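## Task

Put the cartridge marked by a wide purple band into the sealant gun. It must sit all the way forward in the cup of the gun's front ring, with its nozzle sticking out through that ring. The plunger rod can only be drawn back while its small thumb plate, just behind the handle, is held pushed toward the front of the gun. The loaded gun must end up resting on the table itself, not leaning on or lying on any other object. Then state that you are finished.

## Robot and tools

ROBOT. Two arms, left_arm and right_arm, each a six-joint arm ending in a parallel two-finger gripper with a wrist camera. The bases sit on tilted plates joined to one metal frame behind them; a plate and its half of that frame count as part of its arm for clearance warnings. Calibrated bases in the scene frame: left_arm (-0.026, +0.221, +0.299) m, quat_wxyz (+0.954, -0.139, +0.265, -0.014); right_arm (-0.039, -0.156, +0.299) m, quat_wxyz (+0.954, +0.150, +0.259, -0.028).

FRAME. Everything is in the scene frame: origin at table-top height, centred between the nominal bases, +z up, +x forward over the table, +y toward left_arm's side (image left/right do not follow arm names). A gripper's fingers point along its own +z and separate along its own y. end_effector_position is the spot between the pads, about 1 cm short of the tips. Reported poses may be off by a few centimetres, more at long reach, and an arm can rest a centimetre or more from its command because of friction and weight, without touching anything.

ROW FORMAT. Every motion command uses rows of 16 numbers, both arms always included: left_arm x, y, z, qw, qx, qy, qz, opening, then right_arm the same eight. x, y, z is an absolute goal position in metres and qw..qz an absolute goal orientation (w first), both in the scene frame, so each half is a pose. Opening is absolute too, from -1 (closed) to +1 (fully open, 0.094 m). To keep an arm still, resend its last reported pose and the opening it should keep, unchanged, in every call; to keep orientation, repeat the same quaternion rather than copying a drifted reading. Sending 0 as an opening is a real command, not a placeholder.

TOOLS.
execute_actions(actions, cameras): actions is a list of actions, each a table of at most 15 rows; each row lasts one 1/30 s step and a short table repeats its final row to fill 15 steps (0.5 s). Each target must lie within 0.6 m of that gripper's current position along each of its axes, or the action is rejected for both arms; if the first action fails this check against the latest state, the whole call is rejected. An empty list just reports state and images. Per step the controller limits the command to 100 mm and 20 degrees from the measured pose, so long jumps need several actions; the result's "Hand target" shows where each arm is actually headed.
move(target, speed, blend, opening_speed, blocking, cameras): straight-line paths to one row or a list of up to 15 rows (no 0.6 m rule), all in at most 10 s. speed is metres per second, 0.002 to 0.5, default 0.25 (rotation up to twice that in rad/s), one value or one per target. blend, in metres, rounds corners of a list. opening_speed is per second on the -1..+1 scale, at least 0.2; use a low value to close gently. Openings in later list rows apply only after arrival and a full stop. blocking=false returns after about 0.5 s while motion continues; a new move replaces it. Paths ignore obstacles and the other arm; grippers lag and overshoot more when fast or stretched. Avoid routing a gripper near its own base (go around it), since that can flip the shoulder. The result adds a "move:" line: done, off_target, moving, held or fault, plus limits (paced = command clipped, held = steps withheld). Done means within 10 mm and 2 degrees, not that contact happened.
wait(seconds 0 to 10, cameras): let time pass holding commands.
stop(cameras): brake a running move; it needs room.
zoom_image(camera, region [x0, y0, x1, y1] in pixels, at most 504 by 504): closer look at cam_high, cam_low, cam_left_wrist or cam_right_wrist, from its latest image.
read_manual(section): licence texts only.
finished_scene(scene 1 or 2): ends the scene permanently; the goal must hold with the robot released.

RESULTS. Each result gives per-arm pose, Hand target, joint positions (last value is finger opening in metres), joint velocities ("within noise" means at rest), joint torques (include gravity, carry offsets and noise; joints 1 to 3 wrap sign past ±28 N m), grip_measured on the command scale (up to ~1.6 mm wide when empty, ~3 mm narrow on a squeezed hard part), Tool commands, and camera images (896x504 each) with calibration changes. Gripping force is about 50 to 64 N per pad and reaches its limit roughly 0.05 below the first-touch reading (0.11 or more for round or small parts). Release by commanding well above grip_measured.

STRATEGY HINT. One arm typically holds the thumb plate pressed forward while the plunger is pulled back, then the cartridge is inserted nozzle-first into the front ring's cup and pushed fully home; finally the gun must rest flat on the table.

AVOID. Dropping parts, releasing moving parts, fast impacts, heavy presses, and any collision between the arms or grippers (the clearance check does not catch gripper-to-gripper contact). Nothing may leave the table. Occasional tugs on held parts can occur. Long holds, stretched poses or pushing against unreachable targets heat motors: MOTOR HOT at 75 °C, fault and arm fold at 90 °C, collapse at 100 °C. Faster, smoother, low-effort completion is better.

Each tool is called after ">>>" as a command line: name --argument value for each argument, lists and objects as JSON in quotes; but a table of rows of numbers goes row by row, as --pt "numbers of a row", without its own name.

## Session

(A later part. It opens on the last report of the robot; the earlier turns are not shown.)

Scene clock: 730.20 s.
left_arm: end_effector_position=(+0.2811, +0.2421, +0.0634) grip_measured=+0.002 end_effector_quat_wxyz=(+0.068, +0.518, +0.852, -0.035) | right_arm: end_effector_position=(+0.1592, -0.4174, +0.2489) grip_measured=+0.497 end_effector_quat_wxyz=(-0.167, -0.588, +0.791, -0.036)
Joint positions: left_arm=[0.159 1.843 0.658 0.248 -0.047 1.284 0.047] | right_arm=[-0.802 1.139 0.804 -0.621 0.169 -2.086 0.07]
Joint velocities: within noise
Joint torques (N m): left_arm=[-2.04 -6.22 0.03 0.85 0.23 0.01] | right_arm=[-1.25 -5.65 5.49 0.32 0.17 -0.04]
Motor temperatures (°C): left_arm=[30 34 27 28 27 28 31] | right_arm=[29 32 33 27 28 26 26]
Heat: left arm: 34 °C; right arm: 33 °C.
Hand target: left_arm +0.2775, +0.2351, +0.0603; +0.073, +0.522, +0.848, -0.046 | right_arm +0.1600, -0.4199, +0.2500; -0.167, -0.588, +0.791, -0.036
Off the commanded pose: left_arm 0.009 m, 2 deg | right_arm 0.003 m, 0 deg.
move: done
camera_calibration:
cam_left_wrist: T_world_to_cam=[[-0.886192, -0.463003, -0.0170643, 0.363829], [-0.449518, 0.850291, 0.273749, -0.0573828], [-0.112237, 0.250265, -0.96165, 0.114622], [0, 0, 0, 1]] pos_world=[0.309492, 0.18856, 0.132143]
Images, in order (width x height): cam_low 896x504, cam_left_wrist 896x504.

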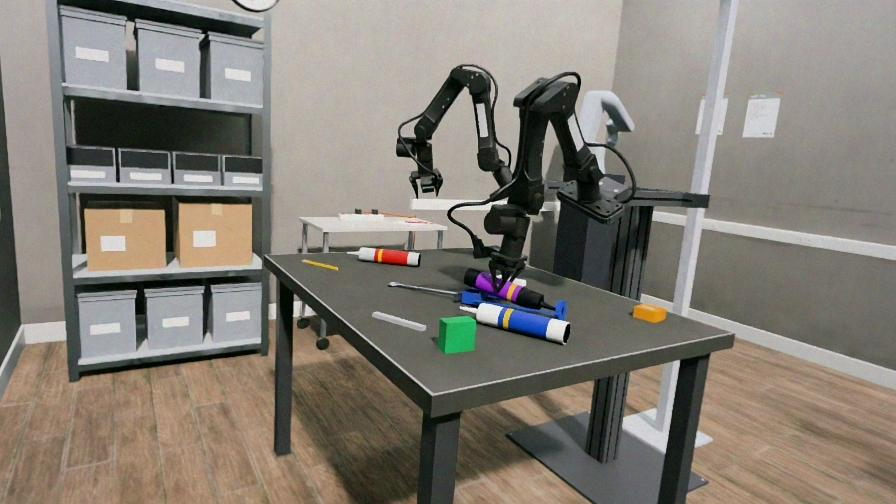

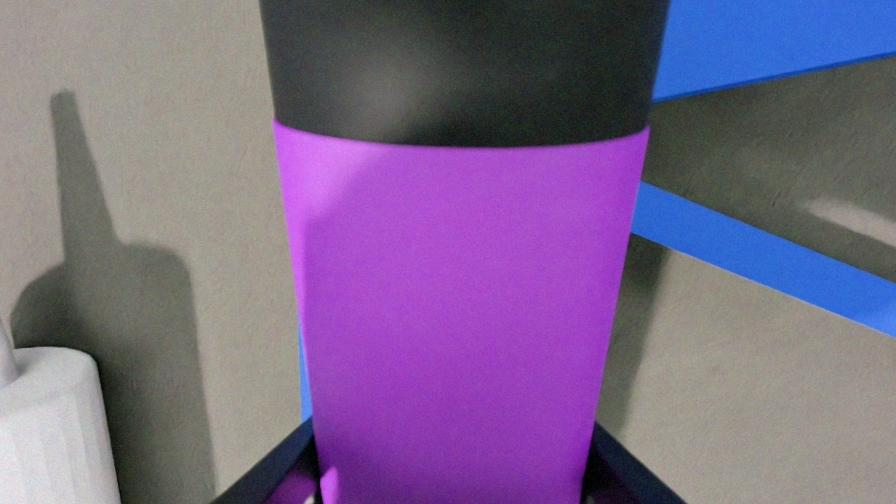

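>>> move --target '[0.274,0.2505,0.0575,0.0735,0.5222,0.8486,-0.0464,-0.15,0.16,-0.42,0.25,-0.167,-0.588,0.791,-0.036,0.5]' --speed 0.05 --cameras '["cam_left_wrist","cam_low"]'

>>> zoom_image --camera "cam_low" --region '[520, 285, 580, 330]'

Scene clock: 740.47 s.
left_arm: end_effector_position=(+0.2785, +0.2564, +0.0609) grip_measured=+0.002 end_effector_quat_wxyz=(+0.068, +0.518, +0.852, -0.035) | right_arm: end_effector_position=(+0.1592, -0.4174, +0.2489) grip_measured=+0.497 end_effector_quat_wxyz=(-0.167, -0.588, +0.791, -0.036)
Joint positions: left_arm=[0.211 1.843 0.658 0.251 -0.016 1.327 0.047] | right_arm=[-0.802 1.139 0.804 -0.621 0.169 -2.086 0.07]
Joint velocities: within noise
Joint torques (N m): left_arm=[-1.31 -6.26 -0.12 0.86 0.27 0.09] | right_arm=[-1.2 -5.6 5.52 0.27 0.14 -0.04]
Motor temperatures (°C): left_arm=[30 33 27 28 27 28 31] | right_arm=[29 32 33 27 28 26 26]
Heat: left arm: 33 °C; right arm: 33 °C.
Hand target: left_arm +0.2740, +0.2506, +0.0578; +0.073, +0.522, +0.848, -0.046 | right_arm +0.1600, -0.4199, +0.2500; -0.167, -0.588, +0.791, -0.036
Off the commanded pose: left_arm 0.008 m, 2 deg | right_arm 0.003 m, 0 deg.
move: done
camera_calibration:
cam_left_wrist: T_world_to_cam=[[-0.886179, -0.462977, -0.0184159, 0.368132], [-0.449856, 0.850186, 0.27352, -0.0698282], [-0.110976, 0.250672, -0.96169, 0.107893], [0, 0, 0, 1]] pos_world=[0.306791, 0.202757, 0.129639]
Images, in order (width x height): cam_low 896x504, cam_left_wrist 896x504.

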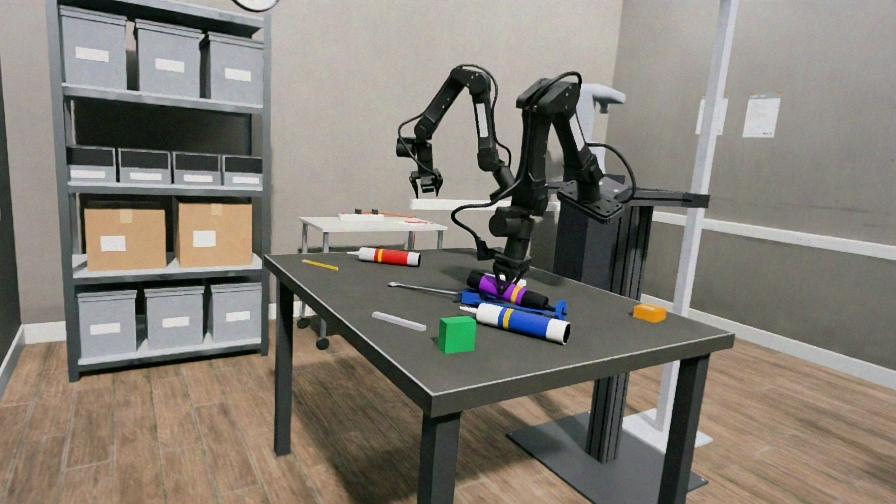

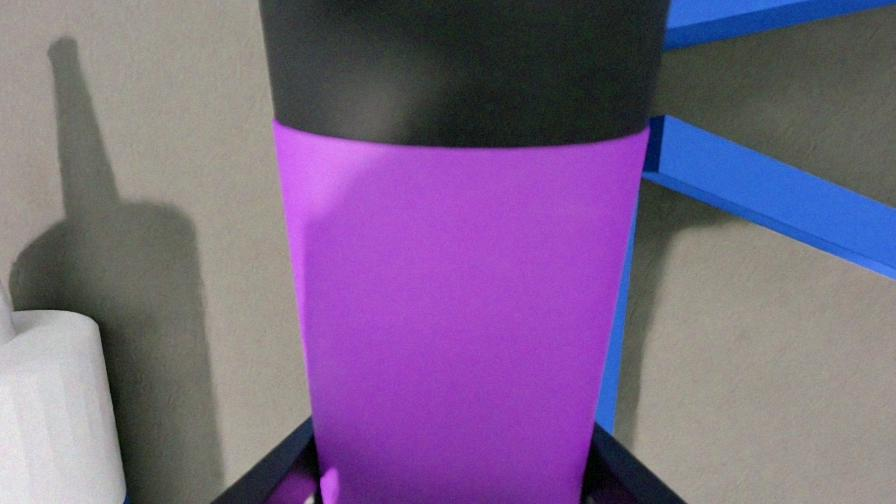

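Scaled by 8.400.

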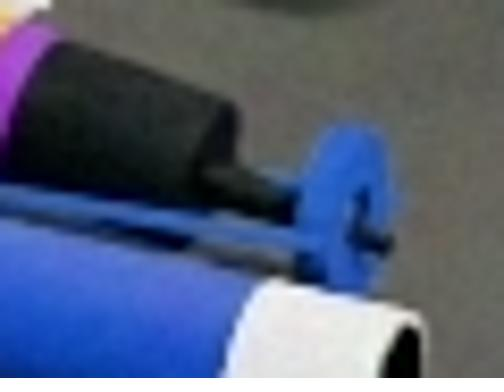

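>>> zoom_image --camera "cam_low" --region '[440, 260, 520, 320]'

Scaled by 6.300.

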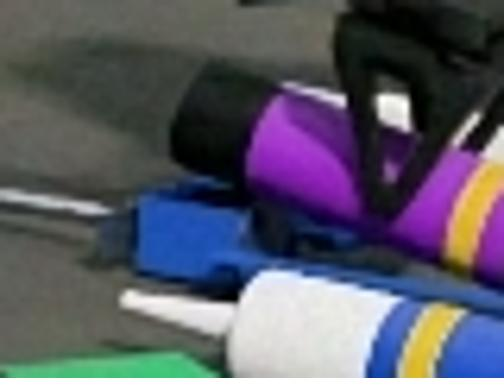

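>>> move --target '[0.272,0.2495,0.0635,0.0816,0.5216,0.8478,-0.0502,-0.15,0.16,-0.42,0.25,-0.167,-0.588,0.791,-0.036,0.5]' --speed 0.05 --cameras '["cam_left_wrist","cam_low"]'

>>> zoom_image --camera "cam_low" --region '[520, 285, 580, 330]'

>>> zoom_image --camera "cam_low" --region '[440, 260, 520, 320]'

Scene clock: 765.77 s.
left_arm: end_effector_position=(+0.2693, +0.2527, +0.0608) grip_measured=+0.002 end_effector_quat_wxyz=(+0.068, +0.520, +0.850, -0.045) | right_arm: end_effector_position=(+0.1592, -0.4174, +0.2489) grip_measured=+0.497 end_effector_quat_wxyz=(-0.167, -0.588, +0.791, -0.036)
Joint positions: left_arm=[0.215 1.843 0.635 0.258 0.001 1.334 0.047] | right_arm=[-0.802 1.139 0.804 -0.621 0.169 -2.086 0.07]
Joint velocities: within noise
Joint torques (N m): left_arm=[-1.21 -8.46 -0.38 0.74 0.26 0.04] | right_arm=[-1.28 -5.61 5.5 0.29 0.18 -0.07]
Motor temperatures (°C): left_arm=[30 33 27 28 27 28 31] | right_arm=[29 32 33 27 28 26 26]
Heat: left arm: 33 °C; right arm: 33 °C.
Hand target: left_arm +0.2721, +0.2495, +0.0636; +0.082, +0.522, +0.848, -0.050 | right_arm +0.1600, -0.4199, +0.2500; -0.167, -0.588, +0.791, -0.036
Off the commanded pose: left_arm 0.005 m, 2 deg | right_arm 0.003 m, 0 deg.
move: done
camera_calibration:
cam_left_wrist: T_world_to_cam=[[-0.88965, -0.456642, -0.000324174, 0.356559], [-0.44053, 0.858072, 0.263905, -0.0747655], [-0.120232, 0.234926, -0.964549, 0.114334], [0, 0, 0, 1]] pos_world=[0.298023, 0.200114, 0.130127]
Images, in order (width x height): cam_low 896x504, cam_left_wrist 896x504.

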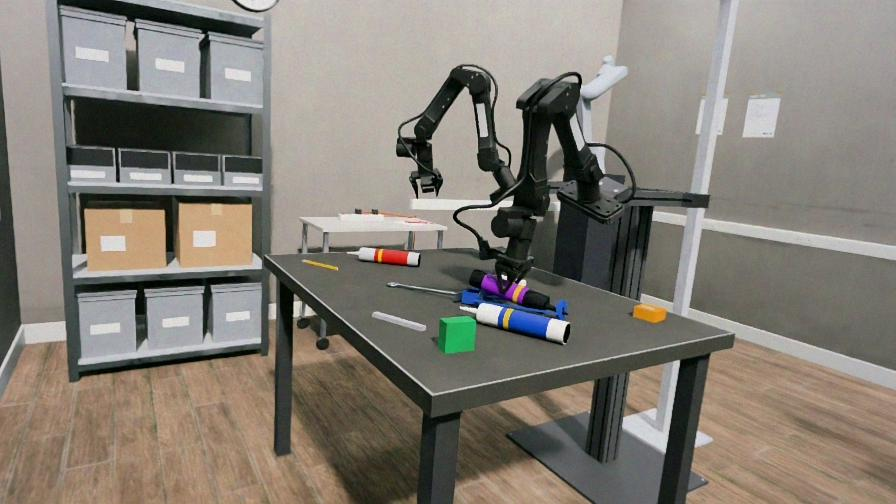

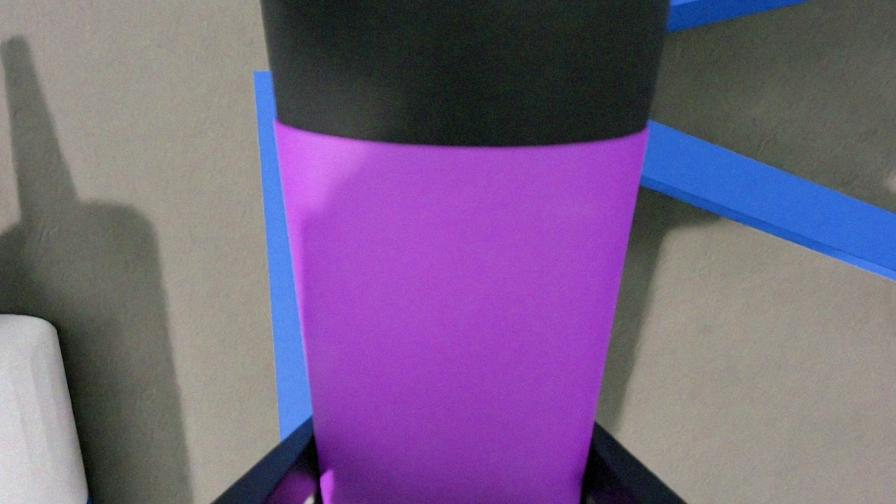

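Scaled by 8.400.

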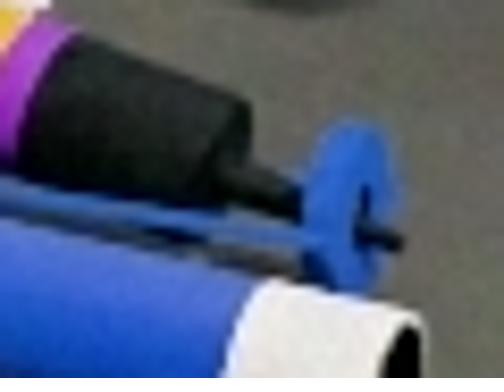

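Scaled by 6.300.

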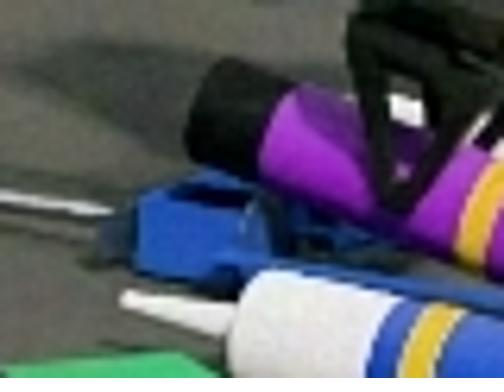

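>>> move --target '[0.276,0.251,0.067,0.0816,0.5216,0.8478,-0.0502,-0.15,0.16,-0.42,0.25,-0.167,-0.588,0.791,-0.036,0.5]' --speed 0.05 --cameras '["cam_left_wrist","cam_low"]'

>>> zoom_image --camera "cam_low" --region '[520, 285, 580, 330]'

>>> zoom_image --camera "cam_low" --region '[440, 260, 520, 320]'

Scene clock: 777.13 s.
left_arm: end_effector_position=(+0.2694, +0.2527, +0.0608) grip_measured=+0.002 end_effector_quat_wxyz=(+0.068, +0.520, +0.850, -0.045) | right_arm: end_effector_position=(+0.1592, -0.4174, +0.2489) grip_measured=+0.497 end_effector_quat_wxyz=(-0.167, -0.588, +0.791, -0.036)
Joint positions: left_arm=[0.216 1.843 0.635 0.258 0.002 1.334 0.047] | right_arm=[-0.802 1.139 0.804 -0.621 0.169 -2.086 0.07]
Joint velocities: within noise
Joint torques (N m): left_arm=[-1.29 -9.95 0.65 0.44 0.3 0.07] | right_arm=[-1.29 -5.68 5.49 0.29 0.17 -0.07]
Motor temperatures (°C): left_arm=[30 34 27 27 27 28 31] | right_arm=[29 32 33 27 28 26 26]
Heat: left arm: 34 °C; right arm: 33 °C.
Hand target: left_arm +0.2761, +0.2511, +0.0669; +0.082, +0.522, +0.848, -0.050 | right_arm +0.1600, -0.4199, +0.2500; -0.167, -0.588, +0.791, -0.036
Off the commanded pose: left_arm 0.009 m, 2 deg | right_arm 0.003 m, 0 deg.
move: done
camera_calibration:
cam_left_wrist: T_world_to_cam=[[-0.889496, -0.456943, -0.000424763, 0.356677], [-0.440961, 0.858142, 0.262956, -0.0745363], [-0.119791, 0.234085, -0.964808, 0.114477], [0, 0, 0, 1]] pos_world=[0.298108, 0.200146, 0.130199]
Images, in order (width x height): cam_low 896x504, cam_left_wrist 896x504.

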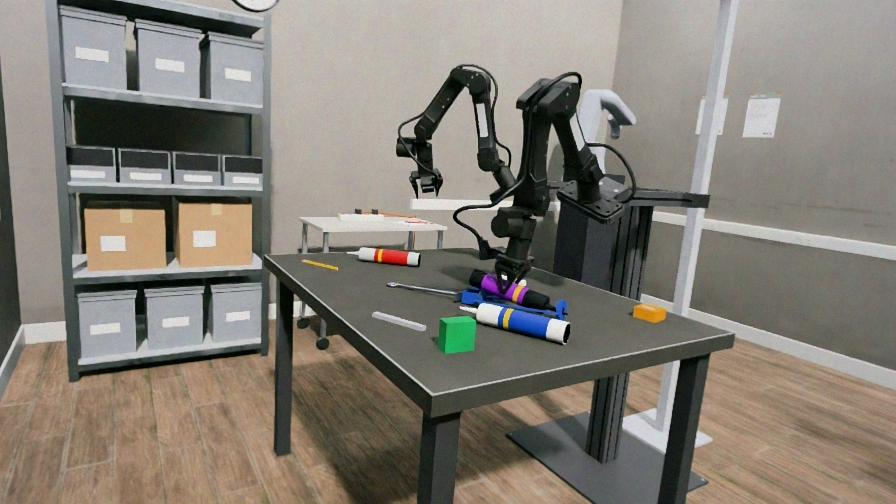

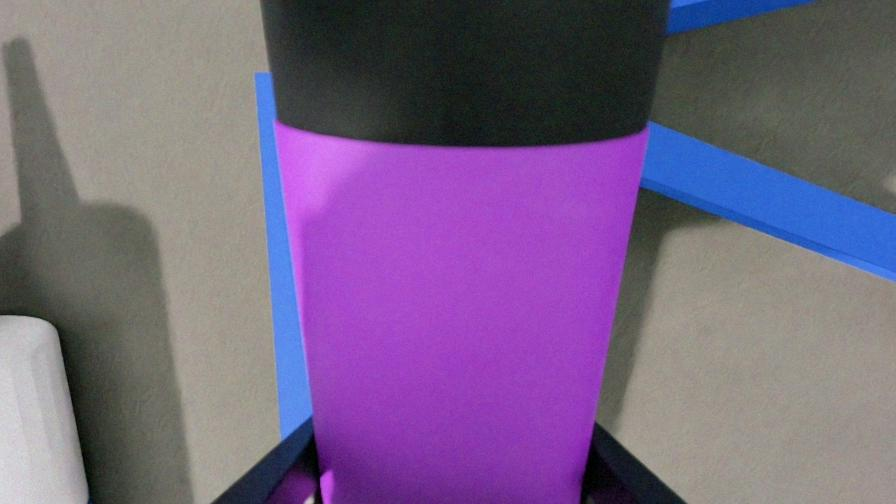

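Scaled by 8.400.

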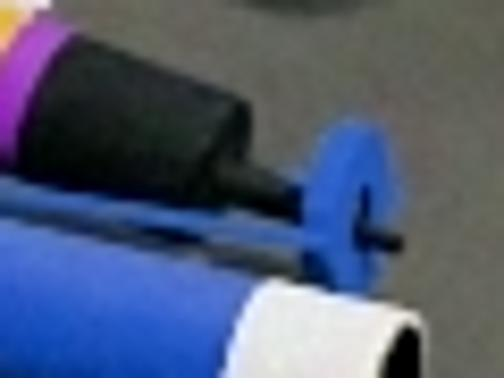

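Scaled by 6.300.

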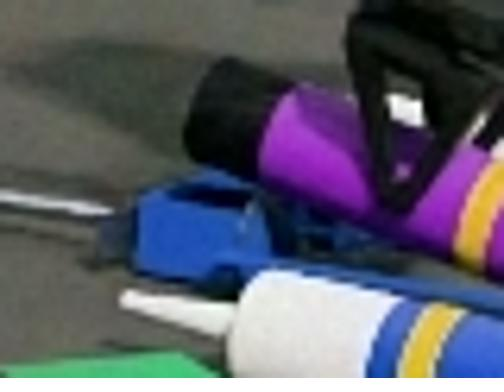

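>>> move --target '[0.279,0.2525,0.071,0.0816,0.5216,0.8478,-0.0502,-0.15,0.16,-0.42,0.25,-0.167,-0.588,0.791,-0.036,0.5]' --speed 0.05 --cameras '["cam_left_wrist","cam_low"]'

>>> zoom_image --camera "cam_low" --region '[520, 285, 580, 330]'

>>> zoom_image --camera "cam_low" --region '[440, 260, 520, 320]'

Scene clock: 783.60 s.
left_arm: end_effector_position=(+0.2703, +0.2531, +0.0631) grip_measured=+0.002 end_effector_quat_wxyz=(+0.067, +0.520, +0.850, -0.048) | right_arm: end_effector_position=(+0.1592, -0.4174, +0.2489) grip_measured=+0.497 end_effector_quat_wxyz=(-0.167, -0.588, +0.791, -0.036)
Joint positions: left_arm=[0.216 1.832 0.64 0.237 0.003 1.335 0.047] | right_arm=[-0.802 1.139 0.804 -0.621 0.169 -2.086 0.07]
Joint velocities: within noise
Joint torques (N m): left_arm=[-1.09 -10.62 0.87 0.39 0.27 0.08] | right_arm=[-1.28 -5.68 5.6 0.29 0.18 -0.06]
Motor temperatures (°C): left_arm=[30 35 27 27 27 28 31] | right_arm=[29 32 33 27 28 26 26]
Heat: left arm: 35 °C; right arm: 33 °C.
Hand target: left_arm +0.2789, +0.2525, +0.0707; +0.082, +0.522, +0.848, -0.050 | right_arm +0.1600, -0.4199, +0.2500; -0.167, -0.588, +0.791, -0.036
Off the commanded pose: left_arm 0.012 m, 2 deg | right_arm 0.003 m, 0 deg.
move: off_target (left_arm)
camera_calibration:
cam_left_wrist: T_world_to_cam=[[-0.890032, -0.455875, 0.00453596, 0.357175], [-0.438769, 0.859252, 0.263, -0.0759741], [-0.123792, 0.232088, -0.964785, 0.118335], [0, 0, 0, 1]] pos_world=[0.299212, 0.200644, 0.132529]
Images, in order (width x height): cam_low 896x504, cam_left_wrist 896x504.

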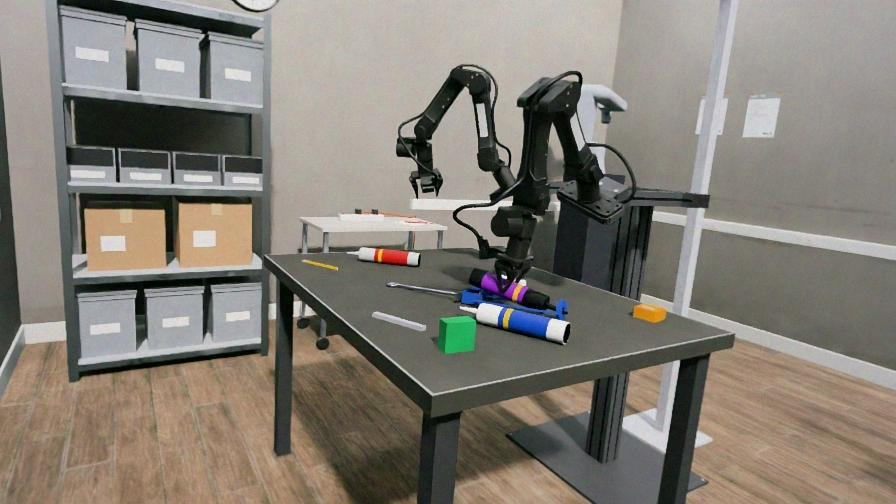

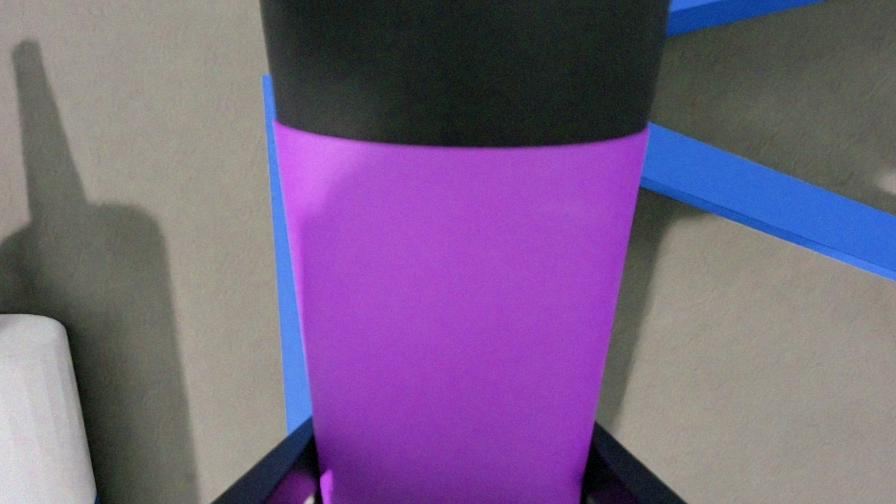

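Scaled by 8.400.

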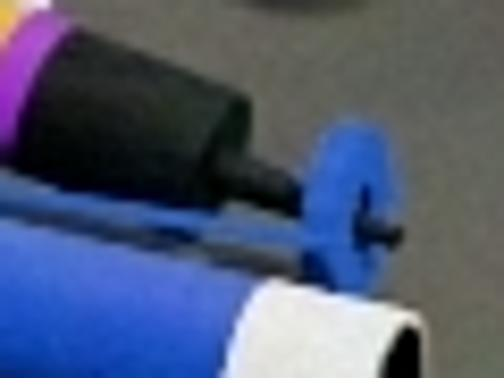

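Scaled by 6.300.

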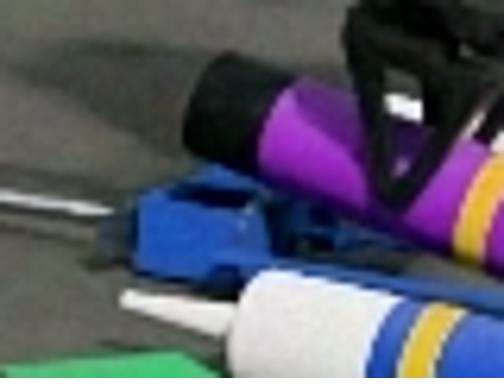

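>>> move --target '[0.284,0.2555,0.0715,0.0816,0.5216,0.8478,-0.0502,-0.15,0.16,-0.42,0.25,-0.167,-0.588,0.791,-0.036,0.5]' --speed 0.05 --cameras '["cam_left_wrist","cam_low"]'

>>> zoom_image --camera "cam_low" --region '[520, 285, 580, 330]'

Scene clock: 789.13 s.
left_arm: end_effector_position=(+0.2748, +0.2560, +0.0631) grip_measured=+0.002 end_effector_quat_wxyz=(+0.066, +0.519, +0.851, -0.048) | right_arm: end_effector_position=(+0.1592, -0.4174, +0.2489) grip_measured=+0.497 end_effector_quat_wxyz=(-0.167, -0.588, +0.791, -0.036)
Joint positions: left_arm=[0.222 1.832 0.662 0.214 0.007 1.337 0.047] | right_arm=[-0.802 1.139 0.804 -0.621 0.169 -2.086 0.07]
Joint velocities: within noise
Joint torques (N m): left_arm=[-1.07 -10.91 0.95 0.42 0.28 0.09] | right_arm=[-1.24 -5.67 5.48 0.28 0.15 -0.05]
Motor temperatures (°C): left_arm=[30 35 27 27 27 28 31] | right_arm=[29 32 33 27 28 26 26]
Heat: left arm: 35 °C; right arm: 33 °C.
Hand target: left_arm +0.2839, +0.2554, +0.0712; +0.082, +0.522, +0.848, -0.050 | right_arm +0.1600, -0.4199, +0.2500; -0.167, -0.588, +0.791, -0.036
Off the commanded pose: left_arm 0.012 m, 2 deg | right_arm 0.003 m, 0 deg.
move: off_target (left_arm)
camera_calibration:
cam_left_wrist: T_world_to_cam=[[-0.888914, -0.45803, 0.00639541, 0.362664], [-0.44036, 0.858299, 0.263452, -0.0757748], [-0.126158, 0.23137, -0.964651, 0.11901], [0, 0, 0, 1]] pos_world=[0.304023, 0.203613, 0.132447]
Images, in order (width x height): cam_low 896x504, cam_left_wrist 896x504.

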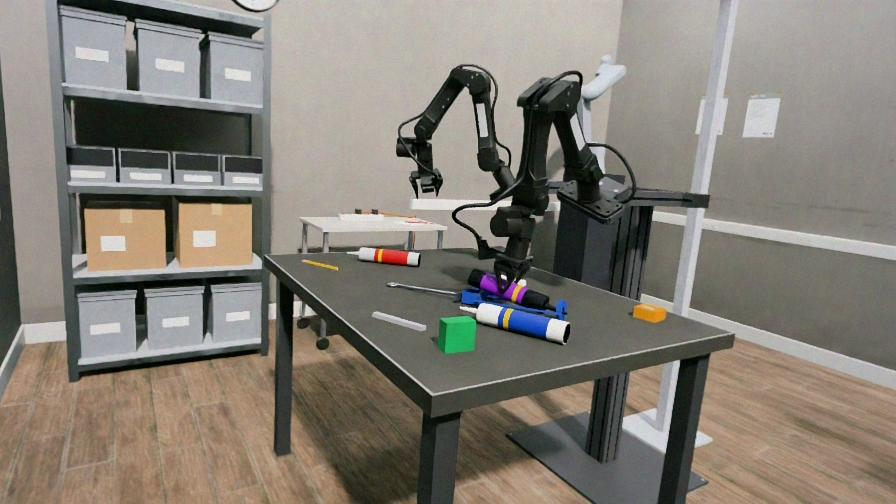

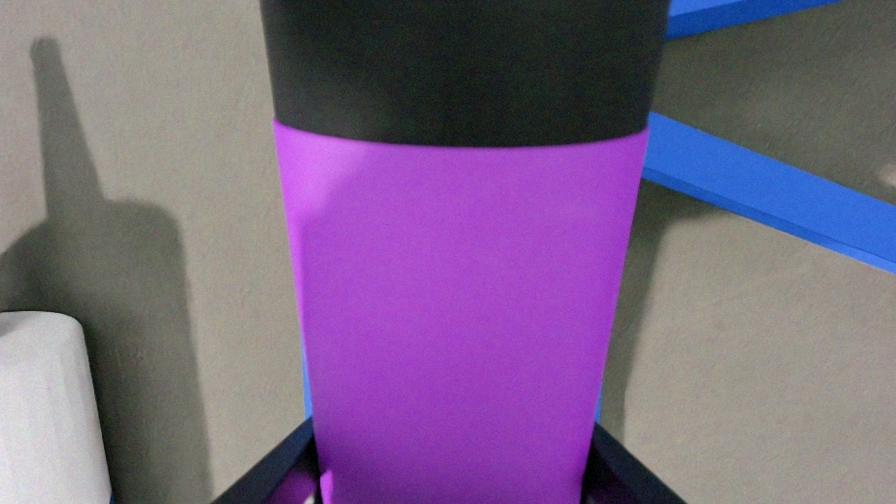

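Scaled by 8.400.

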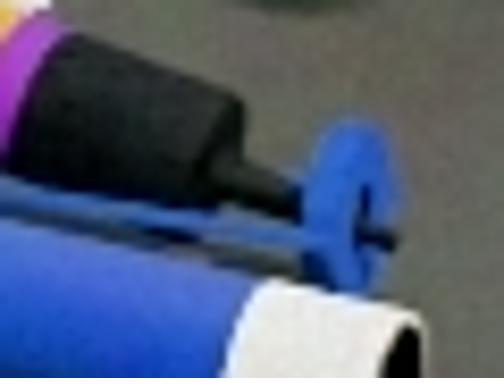

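>>> move --target '[0.273,0.2685,0.068,0.0816,0.5216,0.8478,-0.0502,-0.15,0.16,-0.42,0.25,-0.167,-0.588,0.791,-0.036,0.5]' --speed 0.05 --cameras '["cam_left_wrist","cam_low"]'

>>> zoom_image --camera "cam_low" --region '[520, 285, 580, 330]'

>>> zoom_image --camera "cam_low" --region '[440, 260, 520, 320]'

Scene clock: 808.90 s.
left_arm: end_effector_position=(+0.2634, +0.2694, +0.0607) grip_measured=+0.002 end_effector_quat_wxyz=(+0.061, +0.519, +0.851, -0.053) | right_arm: end_effector_position=(+0.1592, -0.4174, +0.2489) grip_measured=+0.497 end_effector_quat_wxyz=(-0.167, -0.588, +0.791, -0.036)
Joint positions: left_arm=[0.28 1.832 0.647 0.213 0.039 1.383 0.047] | right_arm=[-0.802 1.139 0.804 -0.621 0.169 -2.086 0.07]
Joint velocities: within noise
Joint torques (N m): left_arm=[-1.18 -10.35 -0.2 0.68 0.31 0.1] | right_arm=[-1.26 -5.6 5.52 0.29 0.14 -0.05]
Motor temperatures (°C): left_arm=[30 37 27 27 27 28 31] | right_arm=[29 32 33 27 28 26 26]
Heat: left arm: 37 °C; right arm: 33 °C.
Hand target: left_arm +0.2728, +0.2686, +0.0678; +0.081, +0.522, +0.848, -0.050 | right_arm +0.1600, -0.4199, +0.2500; -0.167, -0.588, +0.791, -0.036
Off the commanded pose: left_arm 0.012 m, 2 deg | right_arm 0.003 m, 0 deg.
move: off_target (left_arm)
camera_calibration:
cam_left_wrist: T_world_to_cam=[[-0.888803, -0.457821, 0.0207141, 0.357675], [-0.436425, 0.85933, 0.266618, -0.0932225], [-0.139864, 0.227931, -0.96358, 0.1166], [0, 0, 0, 1]] pos_world=[0.293526, 0.217283, 0.129799]
Images, in order (width x height): cam_low 896x504, cam_left_wrist 896x504.

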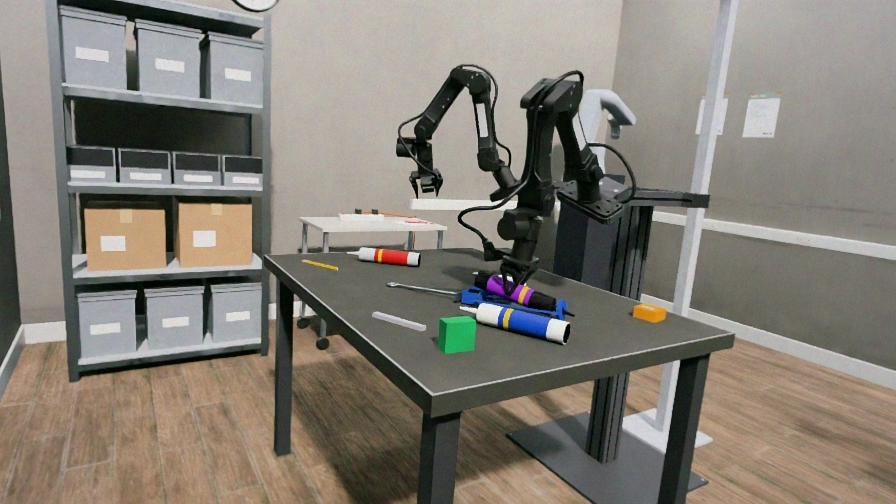

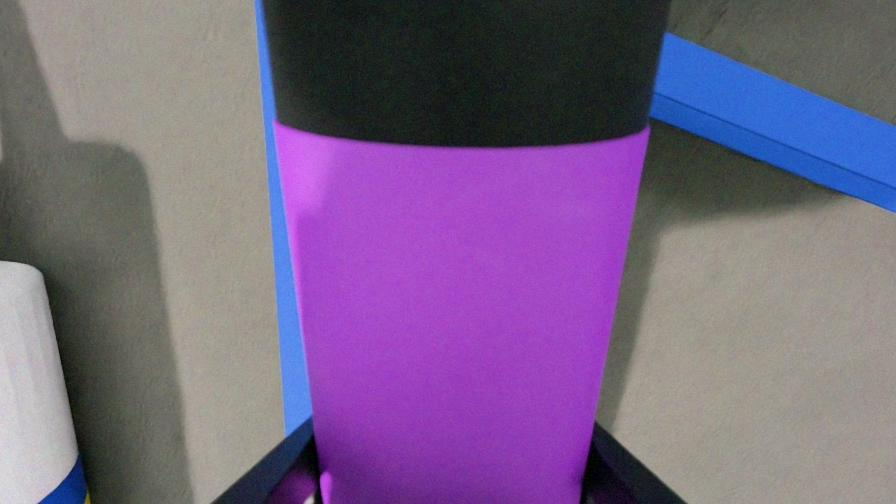

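Scaled by 8.400.

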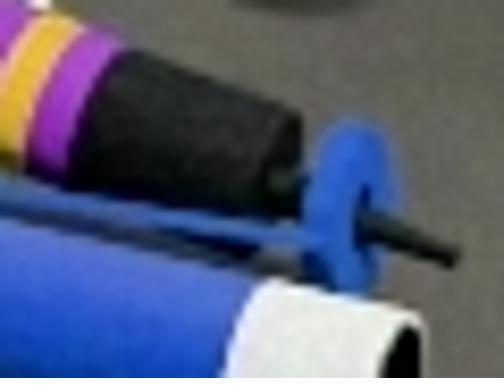

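Scaled by 6.300.

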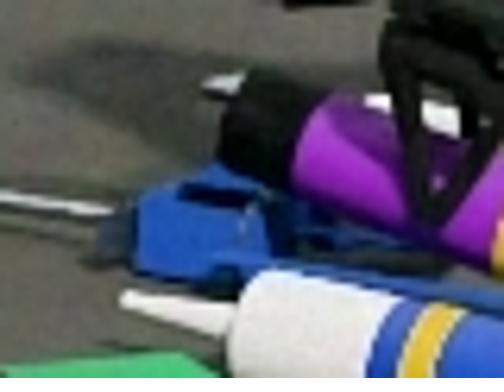

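>>> move --target '[0.2785,0.2715,0.068,0.0816,0.5216,0.8478,-0.0502,-0.15,0.16,-0.42,0.25,-0.167,-0.588,0.791,-0.036,0.5]' --speed 0.05 --cameras '["cam_left_wrist","cam_low"]'

>>> zoom_image --camera "cam_low" --region '[520, 285, 580, 330]'

Scene clock: 817.17 s.
left_arm: end_effector_position=(+0.2696, +0.2718, +0.0608) grip_measured=+0.002 end_effector_quat_wxyz=(+0.066, +0.519, +0.851, -0.049) | right_arm: end_effector_position=(+0.1592, -0.4174, +0.2489) grip_measured=+0.497 end_effector_quat_wxyz=(-0.167, -0.588, +0.791, -0.036)
Joint positions: left_arm=[0.283 1.832 0.66 0.213 0.043 1.386 0.047] | right_arm=[-0.802 1.139 0.804 -0.621 0.169 -2.086 0.07]
Joint velocities: within noise
Joint torques (N m): left_arm=[-0.84 -10.39 0.88 0.43 0.26 0.09] | right_arm=[-1.26 -5.65 5.46 0.29 0.18 -0.06]
Motor temperatures (°C): left_arm=[30 37 27 27 27 28 31] | right_arm=[29 32 33 27 28 26 26]
Heat: left arm: 37 °C; right arm: 33 °C.
Hand target: left_arm +0.2784, +0.2714, +0.0678; +0.082, +0.522, +0.848, -0.050 | right_arm +0.1600, -0.4199, +0.2500; -0.167, -0.588, +0.791, -0.036
Off the commanded pose: left_arm 0.011 m, 2 deg | right_arm 0.003 m, 0 deg.
move: off_target (left_arm)
camera_calibration:
cam_left_wrist: T_world_to_cam=[[-0.888667, -0.458488, 0.00775889, 0.365289], [-0.440593, 0.858426, 0.262646, -0.0910059], [-0.12708, 0.229986, -0.964861, 0.113084], [0, 0, 0, 1]] pos_world=[0.298894, 0.219595, 0.130179]
Images, in order (width x height): cam_low 896x504, cam_left_wrist 896x504.

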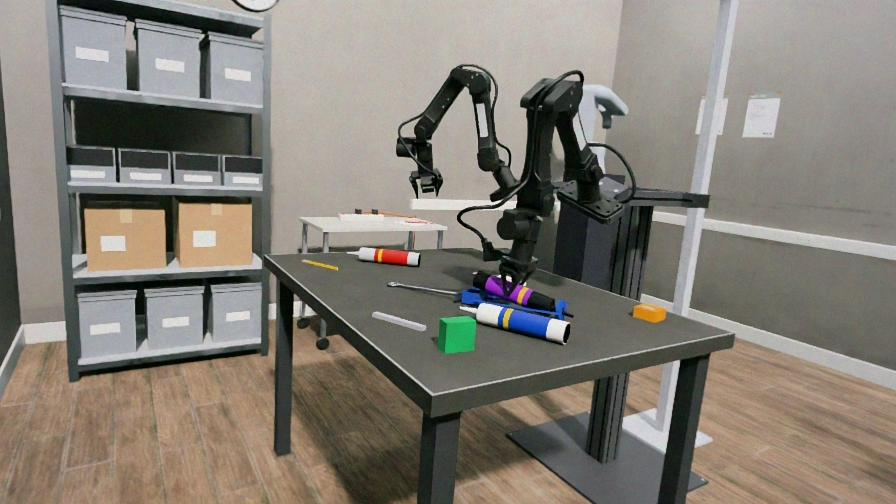

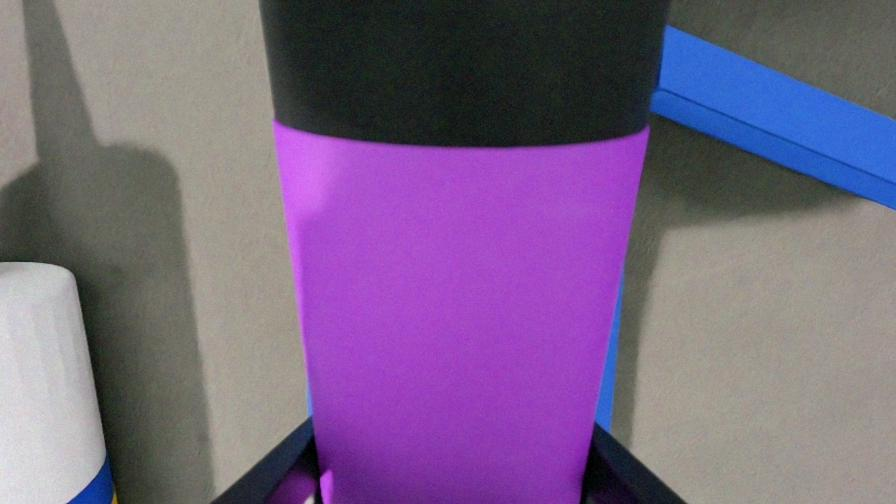

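Scaled by 8.400.

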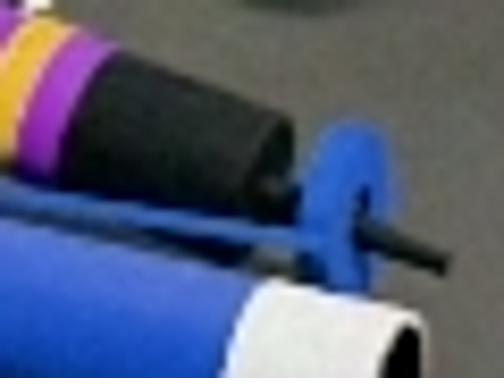

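>>> move --target '[0.2735,0.280,0.067,0.0822,0.5127,0.8533,-0.0494,-0.15,0.16,-0.42,0.25,-0.167,-0.588,0.791,-0.036,0.5]' --speed 0.05 --cameras '["cam_left_wrist","cam_low"]'

>>> zoom_image --camera "cam_low" --region '[520, 285, 580, 330]'

>>> zoom_image --camera "cam_low" --region '[440, 260, 520, 320]'

Scene clock: 846.50 s.
left_arm: end_effector_position=(+0.2669, +0.2814, +0.0597) grip_measured=+0.002 end_effector_quat_wxyz=(+0.066, +0.510, +0.856, -0.049) | right_arm: end_effector_position=(+0.1592, -0.4174, +0.2489) grip_measured=+0.497 end_effector_quat_wxyz=(-0.167, -0.588, +0.791, -0.036)
Joint positions: left_arm=[0.318 1.832 0.66 0.213 0.062 1.394 0.047] | right_arm=[-0.802 1.139 0.804 -0.621 0.169 -2.086 0.07]
Joint velocities: within noise
Joint torques (N m): left_arm=[-0.72 -10.39 -0.09 0.55 0.28 0.09] | right_arm=[-1.32 -5.61 5.56 0.29 0.18 -0.04]
Motor temperatures (°C): left_arm=[30 37 27 27 27 28 31] | right_arm=[29 32 33 27 28 26 26]
Heat: left arm: 37 °C; right arm: 33 °C.
Hand target: left_arm +0.2734, +0.2800, +0.0667; +0.082, +0.513, +0.853, -0.049 | right_arm +0.1600, -0.4199, +0.2500; -0.167, -0.588, +0.791, -0.036
Off the commanded pose: left_arm 0.010 m, 2 deg | right_arm 0.003 m, 0 deg.
move: done
camera_calibration:
cam_left_wrist: T_world_to_cam=[[-0.878634, -0.4774, 0.0095956, 0.369761], [-0.458291, 0.848766, 0.263753, -0.0927415], [-0.13406, 0.227344, -0.964543, 0.112069], [0, 0, 0, 1]] pos_world=[0.297406, 0.229762, 0.129008]
Images, in order (width x height): cam_low 896x504, cam_left_wrist 896x504.

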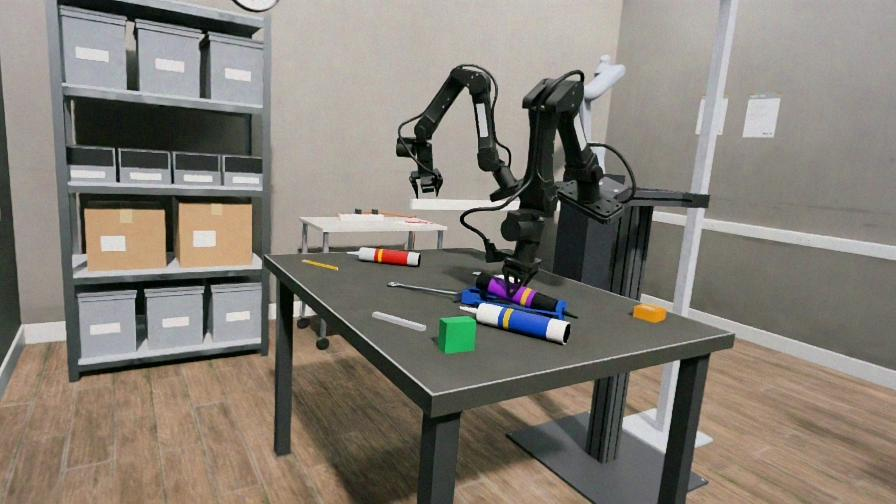

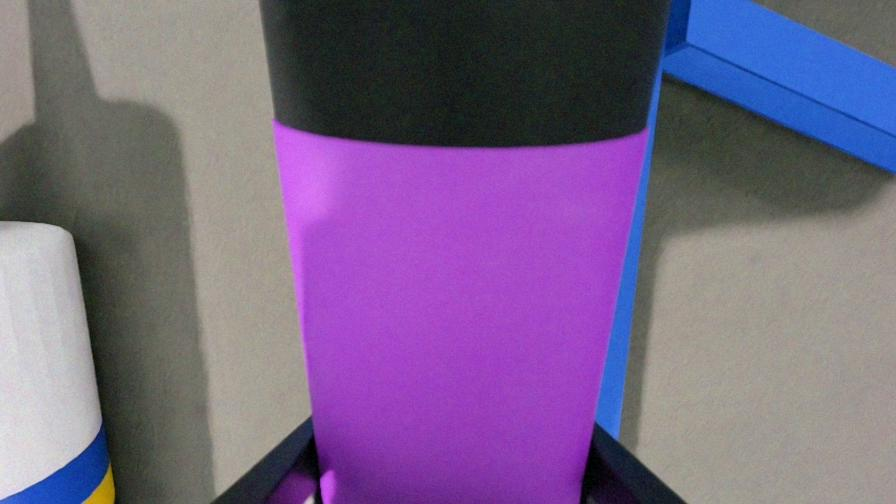

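Scaled by 8.400.

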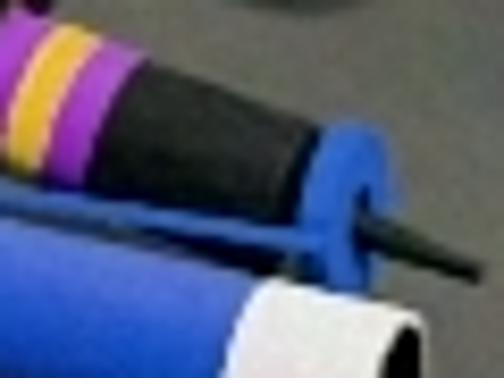

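Scaled by 6.300.

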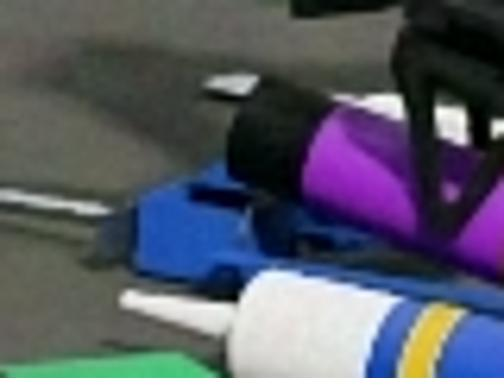

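>>> move --target '[0.269,0.279,0.066,0.0822,0.5127,0.8533,-0.0494,-0.15,0.16,-0.42,0.25,-0.167,-0.588,0.791,-0.036,0.5]' --speed 0.05 --cameras '["cam_left_wrist","cam_low"]'

>>> zoom_image --camera "cam_low" --region '[520, 285, 580, 330]'

Scene clock: 856.07 s.
left_arm: end_effector_position=(+0.2605, +0.2790, +0.0596) grip_measured=+0.002 end_effector_quat_wxyz=(+0.063, +0.511, +0.856, -0.053) | right_arm: end_effector_position=(+0.1592, -0.4174, +0.2489) grip_measured=+0.497 end_effector_quat_wxyz=(-0.167, -0.588, +0.791, -0.036)
Joint positions: left_arm=[0.318 1.832 0.644 0.217 0.063 1.397 0.047] | right_arm=[-0.802 1.139 0.804 -0.621 0.169 -2.086 0.07]
Joint velocities: within noise
Joint torques (N m): left_arm=[-0.51 -10.1 -0.42 0.69 0.28 0.06] | right_arm=[-1.32 -5.57 5.49 0.28 0.15 -0.05]
Motor temperatures (°C): left_arm=[30 37 27 27 27 28 31] | right_arm=[29 32 33 27 28 26 26]
Heat: left arm: 37 °C; right arm: 33 °C.
Hand target: left_arm +0.2689, +0.2790, +0.0658; +0.082, +0.513, +0.853, -0.049 | right_arm +0.1600, -0.4199, +0.2500; -0.167, -0.588, +0.791, -0.036
Off the commanded pose: left_arm 0.011 m, 2 deg | right_arm 0.003 m, 0 deg.
move: off_target (left_arm)
camera_calibration:
cam_left_wrist: T_world_to_cam=[[-0.880473, -0.473649, 0.0205747, 0.361814], [-0.452132, 0.851949, 0.264121, -0.0961064], [-0.142629, 0.223249, -0.96427, 0.115027], [0, 0, 0, 1]] pos_world=[0.291521, 0.227571, 0.128857]
Images, in order (width x height): cam_low 896x504, cam_left_wrist 896x504.

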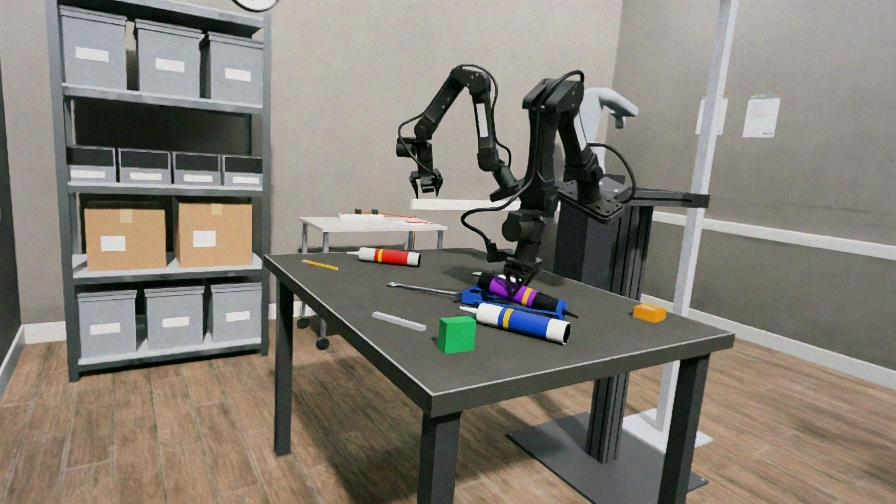

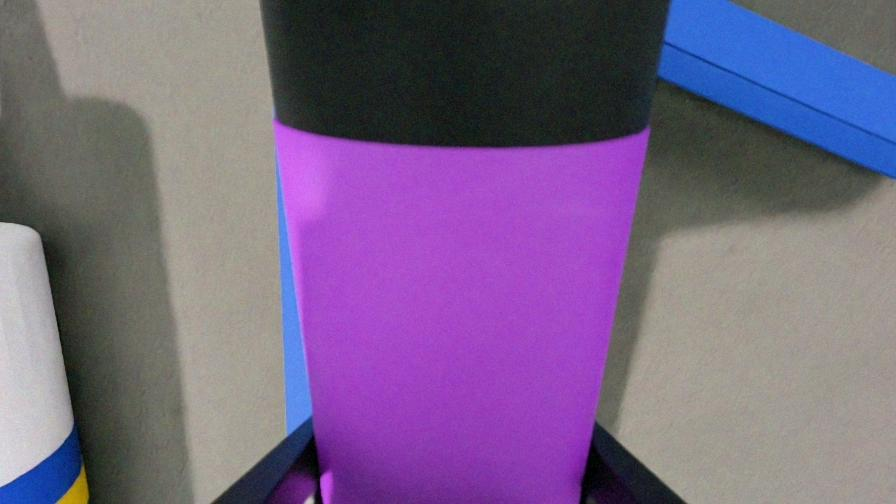

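Scaled by 8.400.

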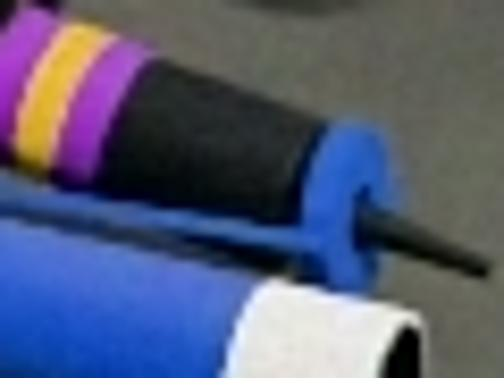

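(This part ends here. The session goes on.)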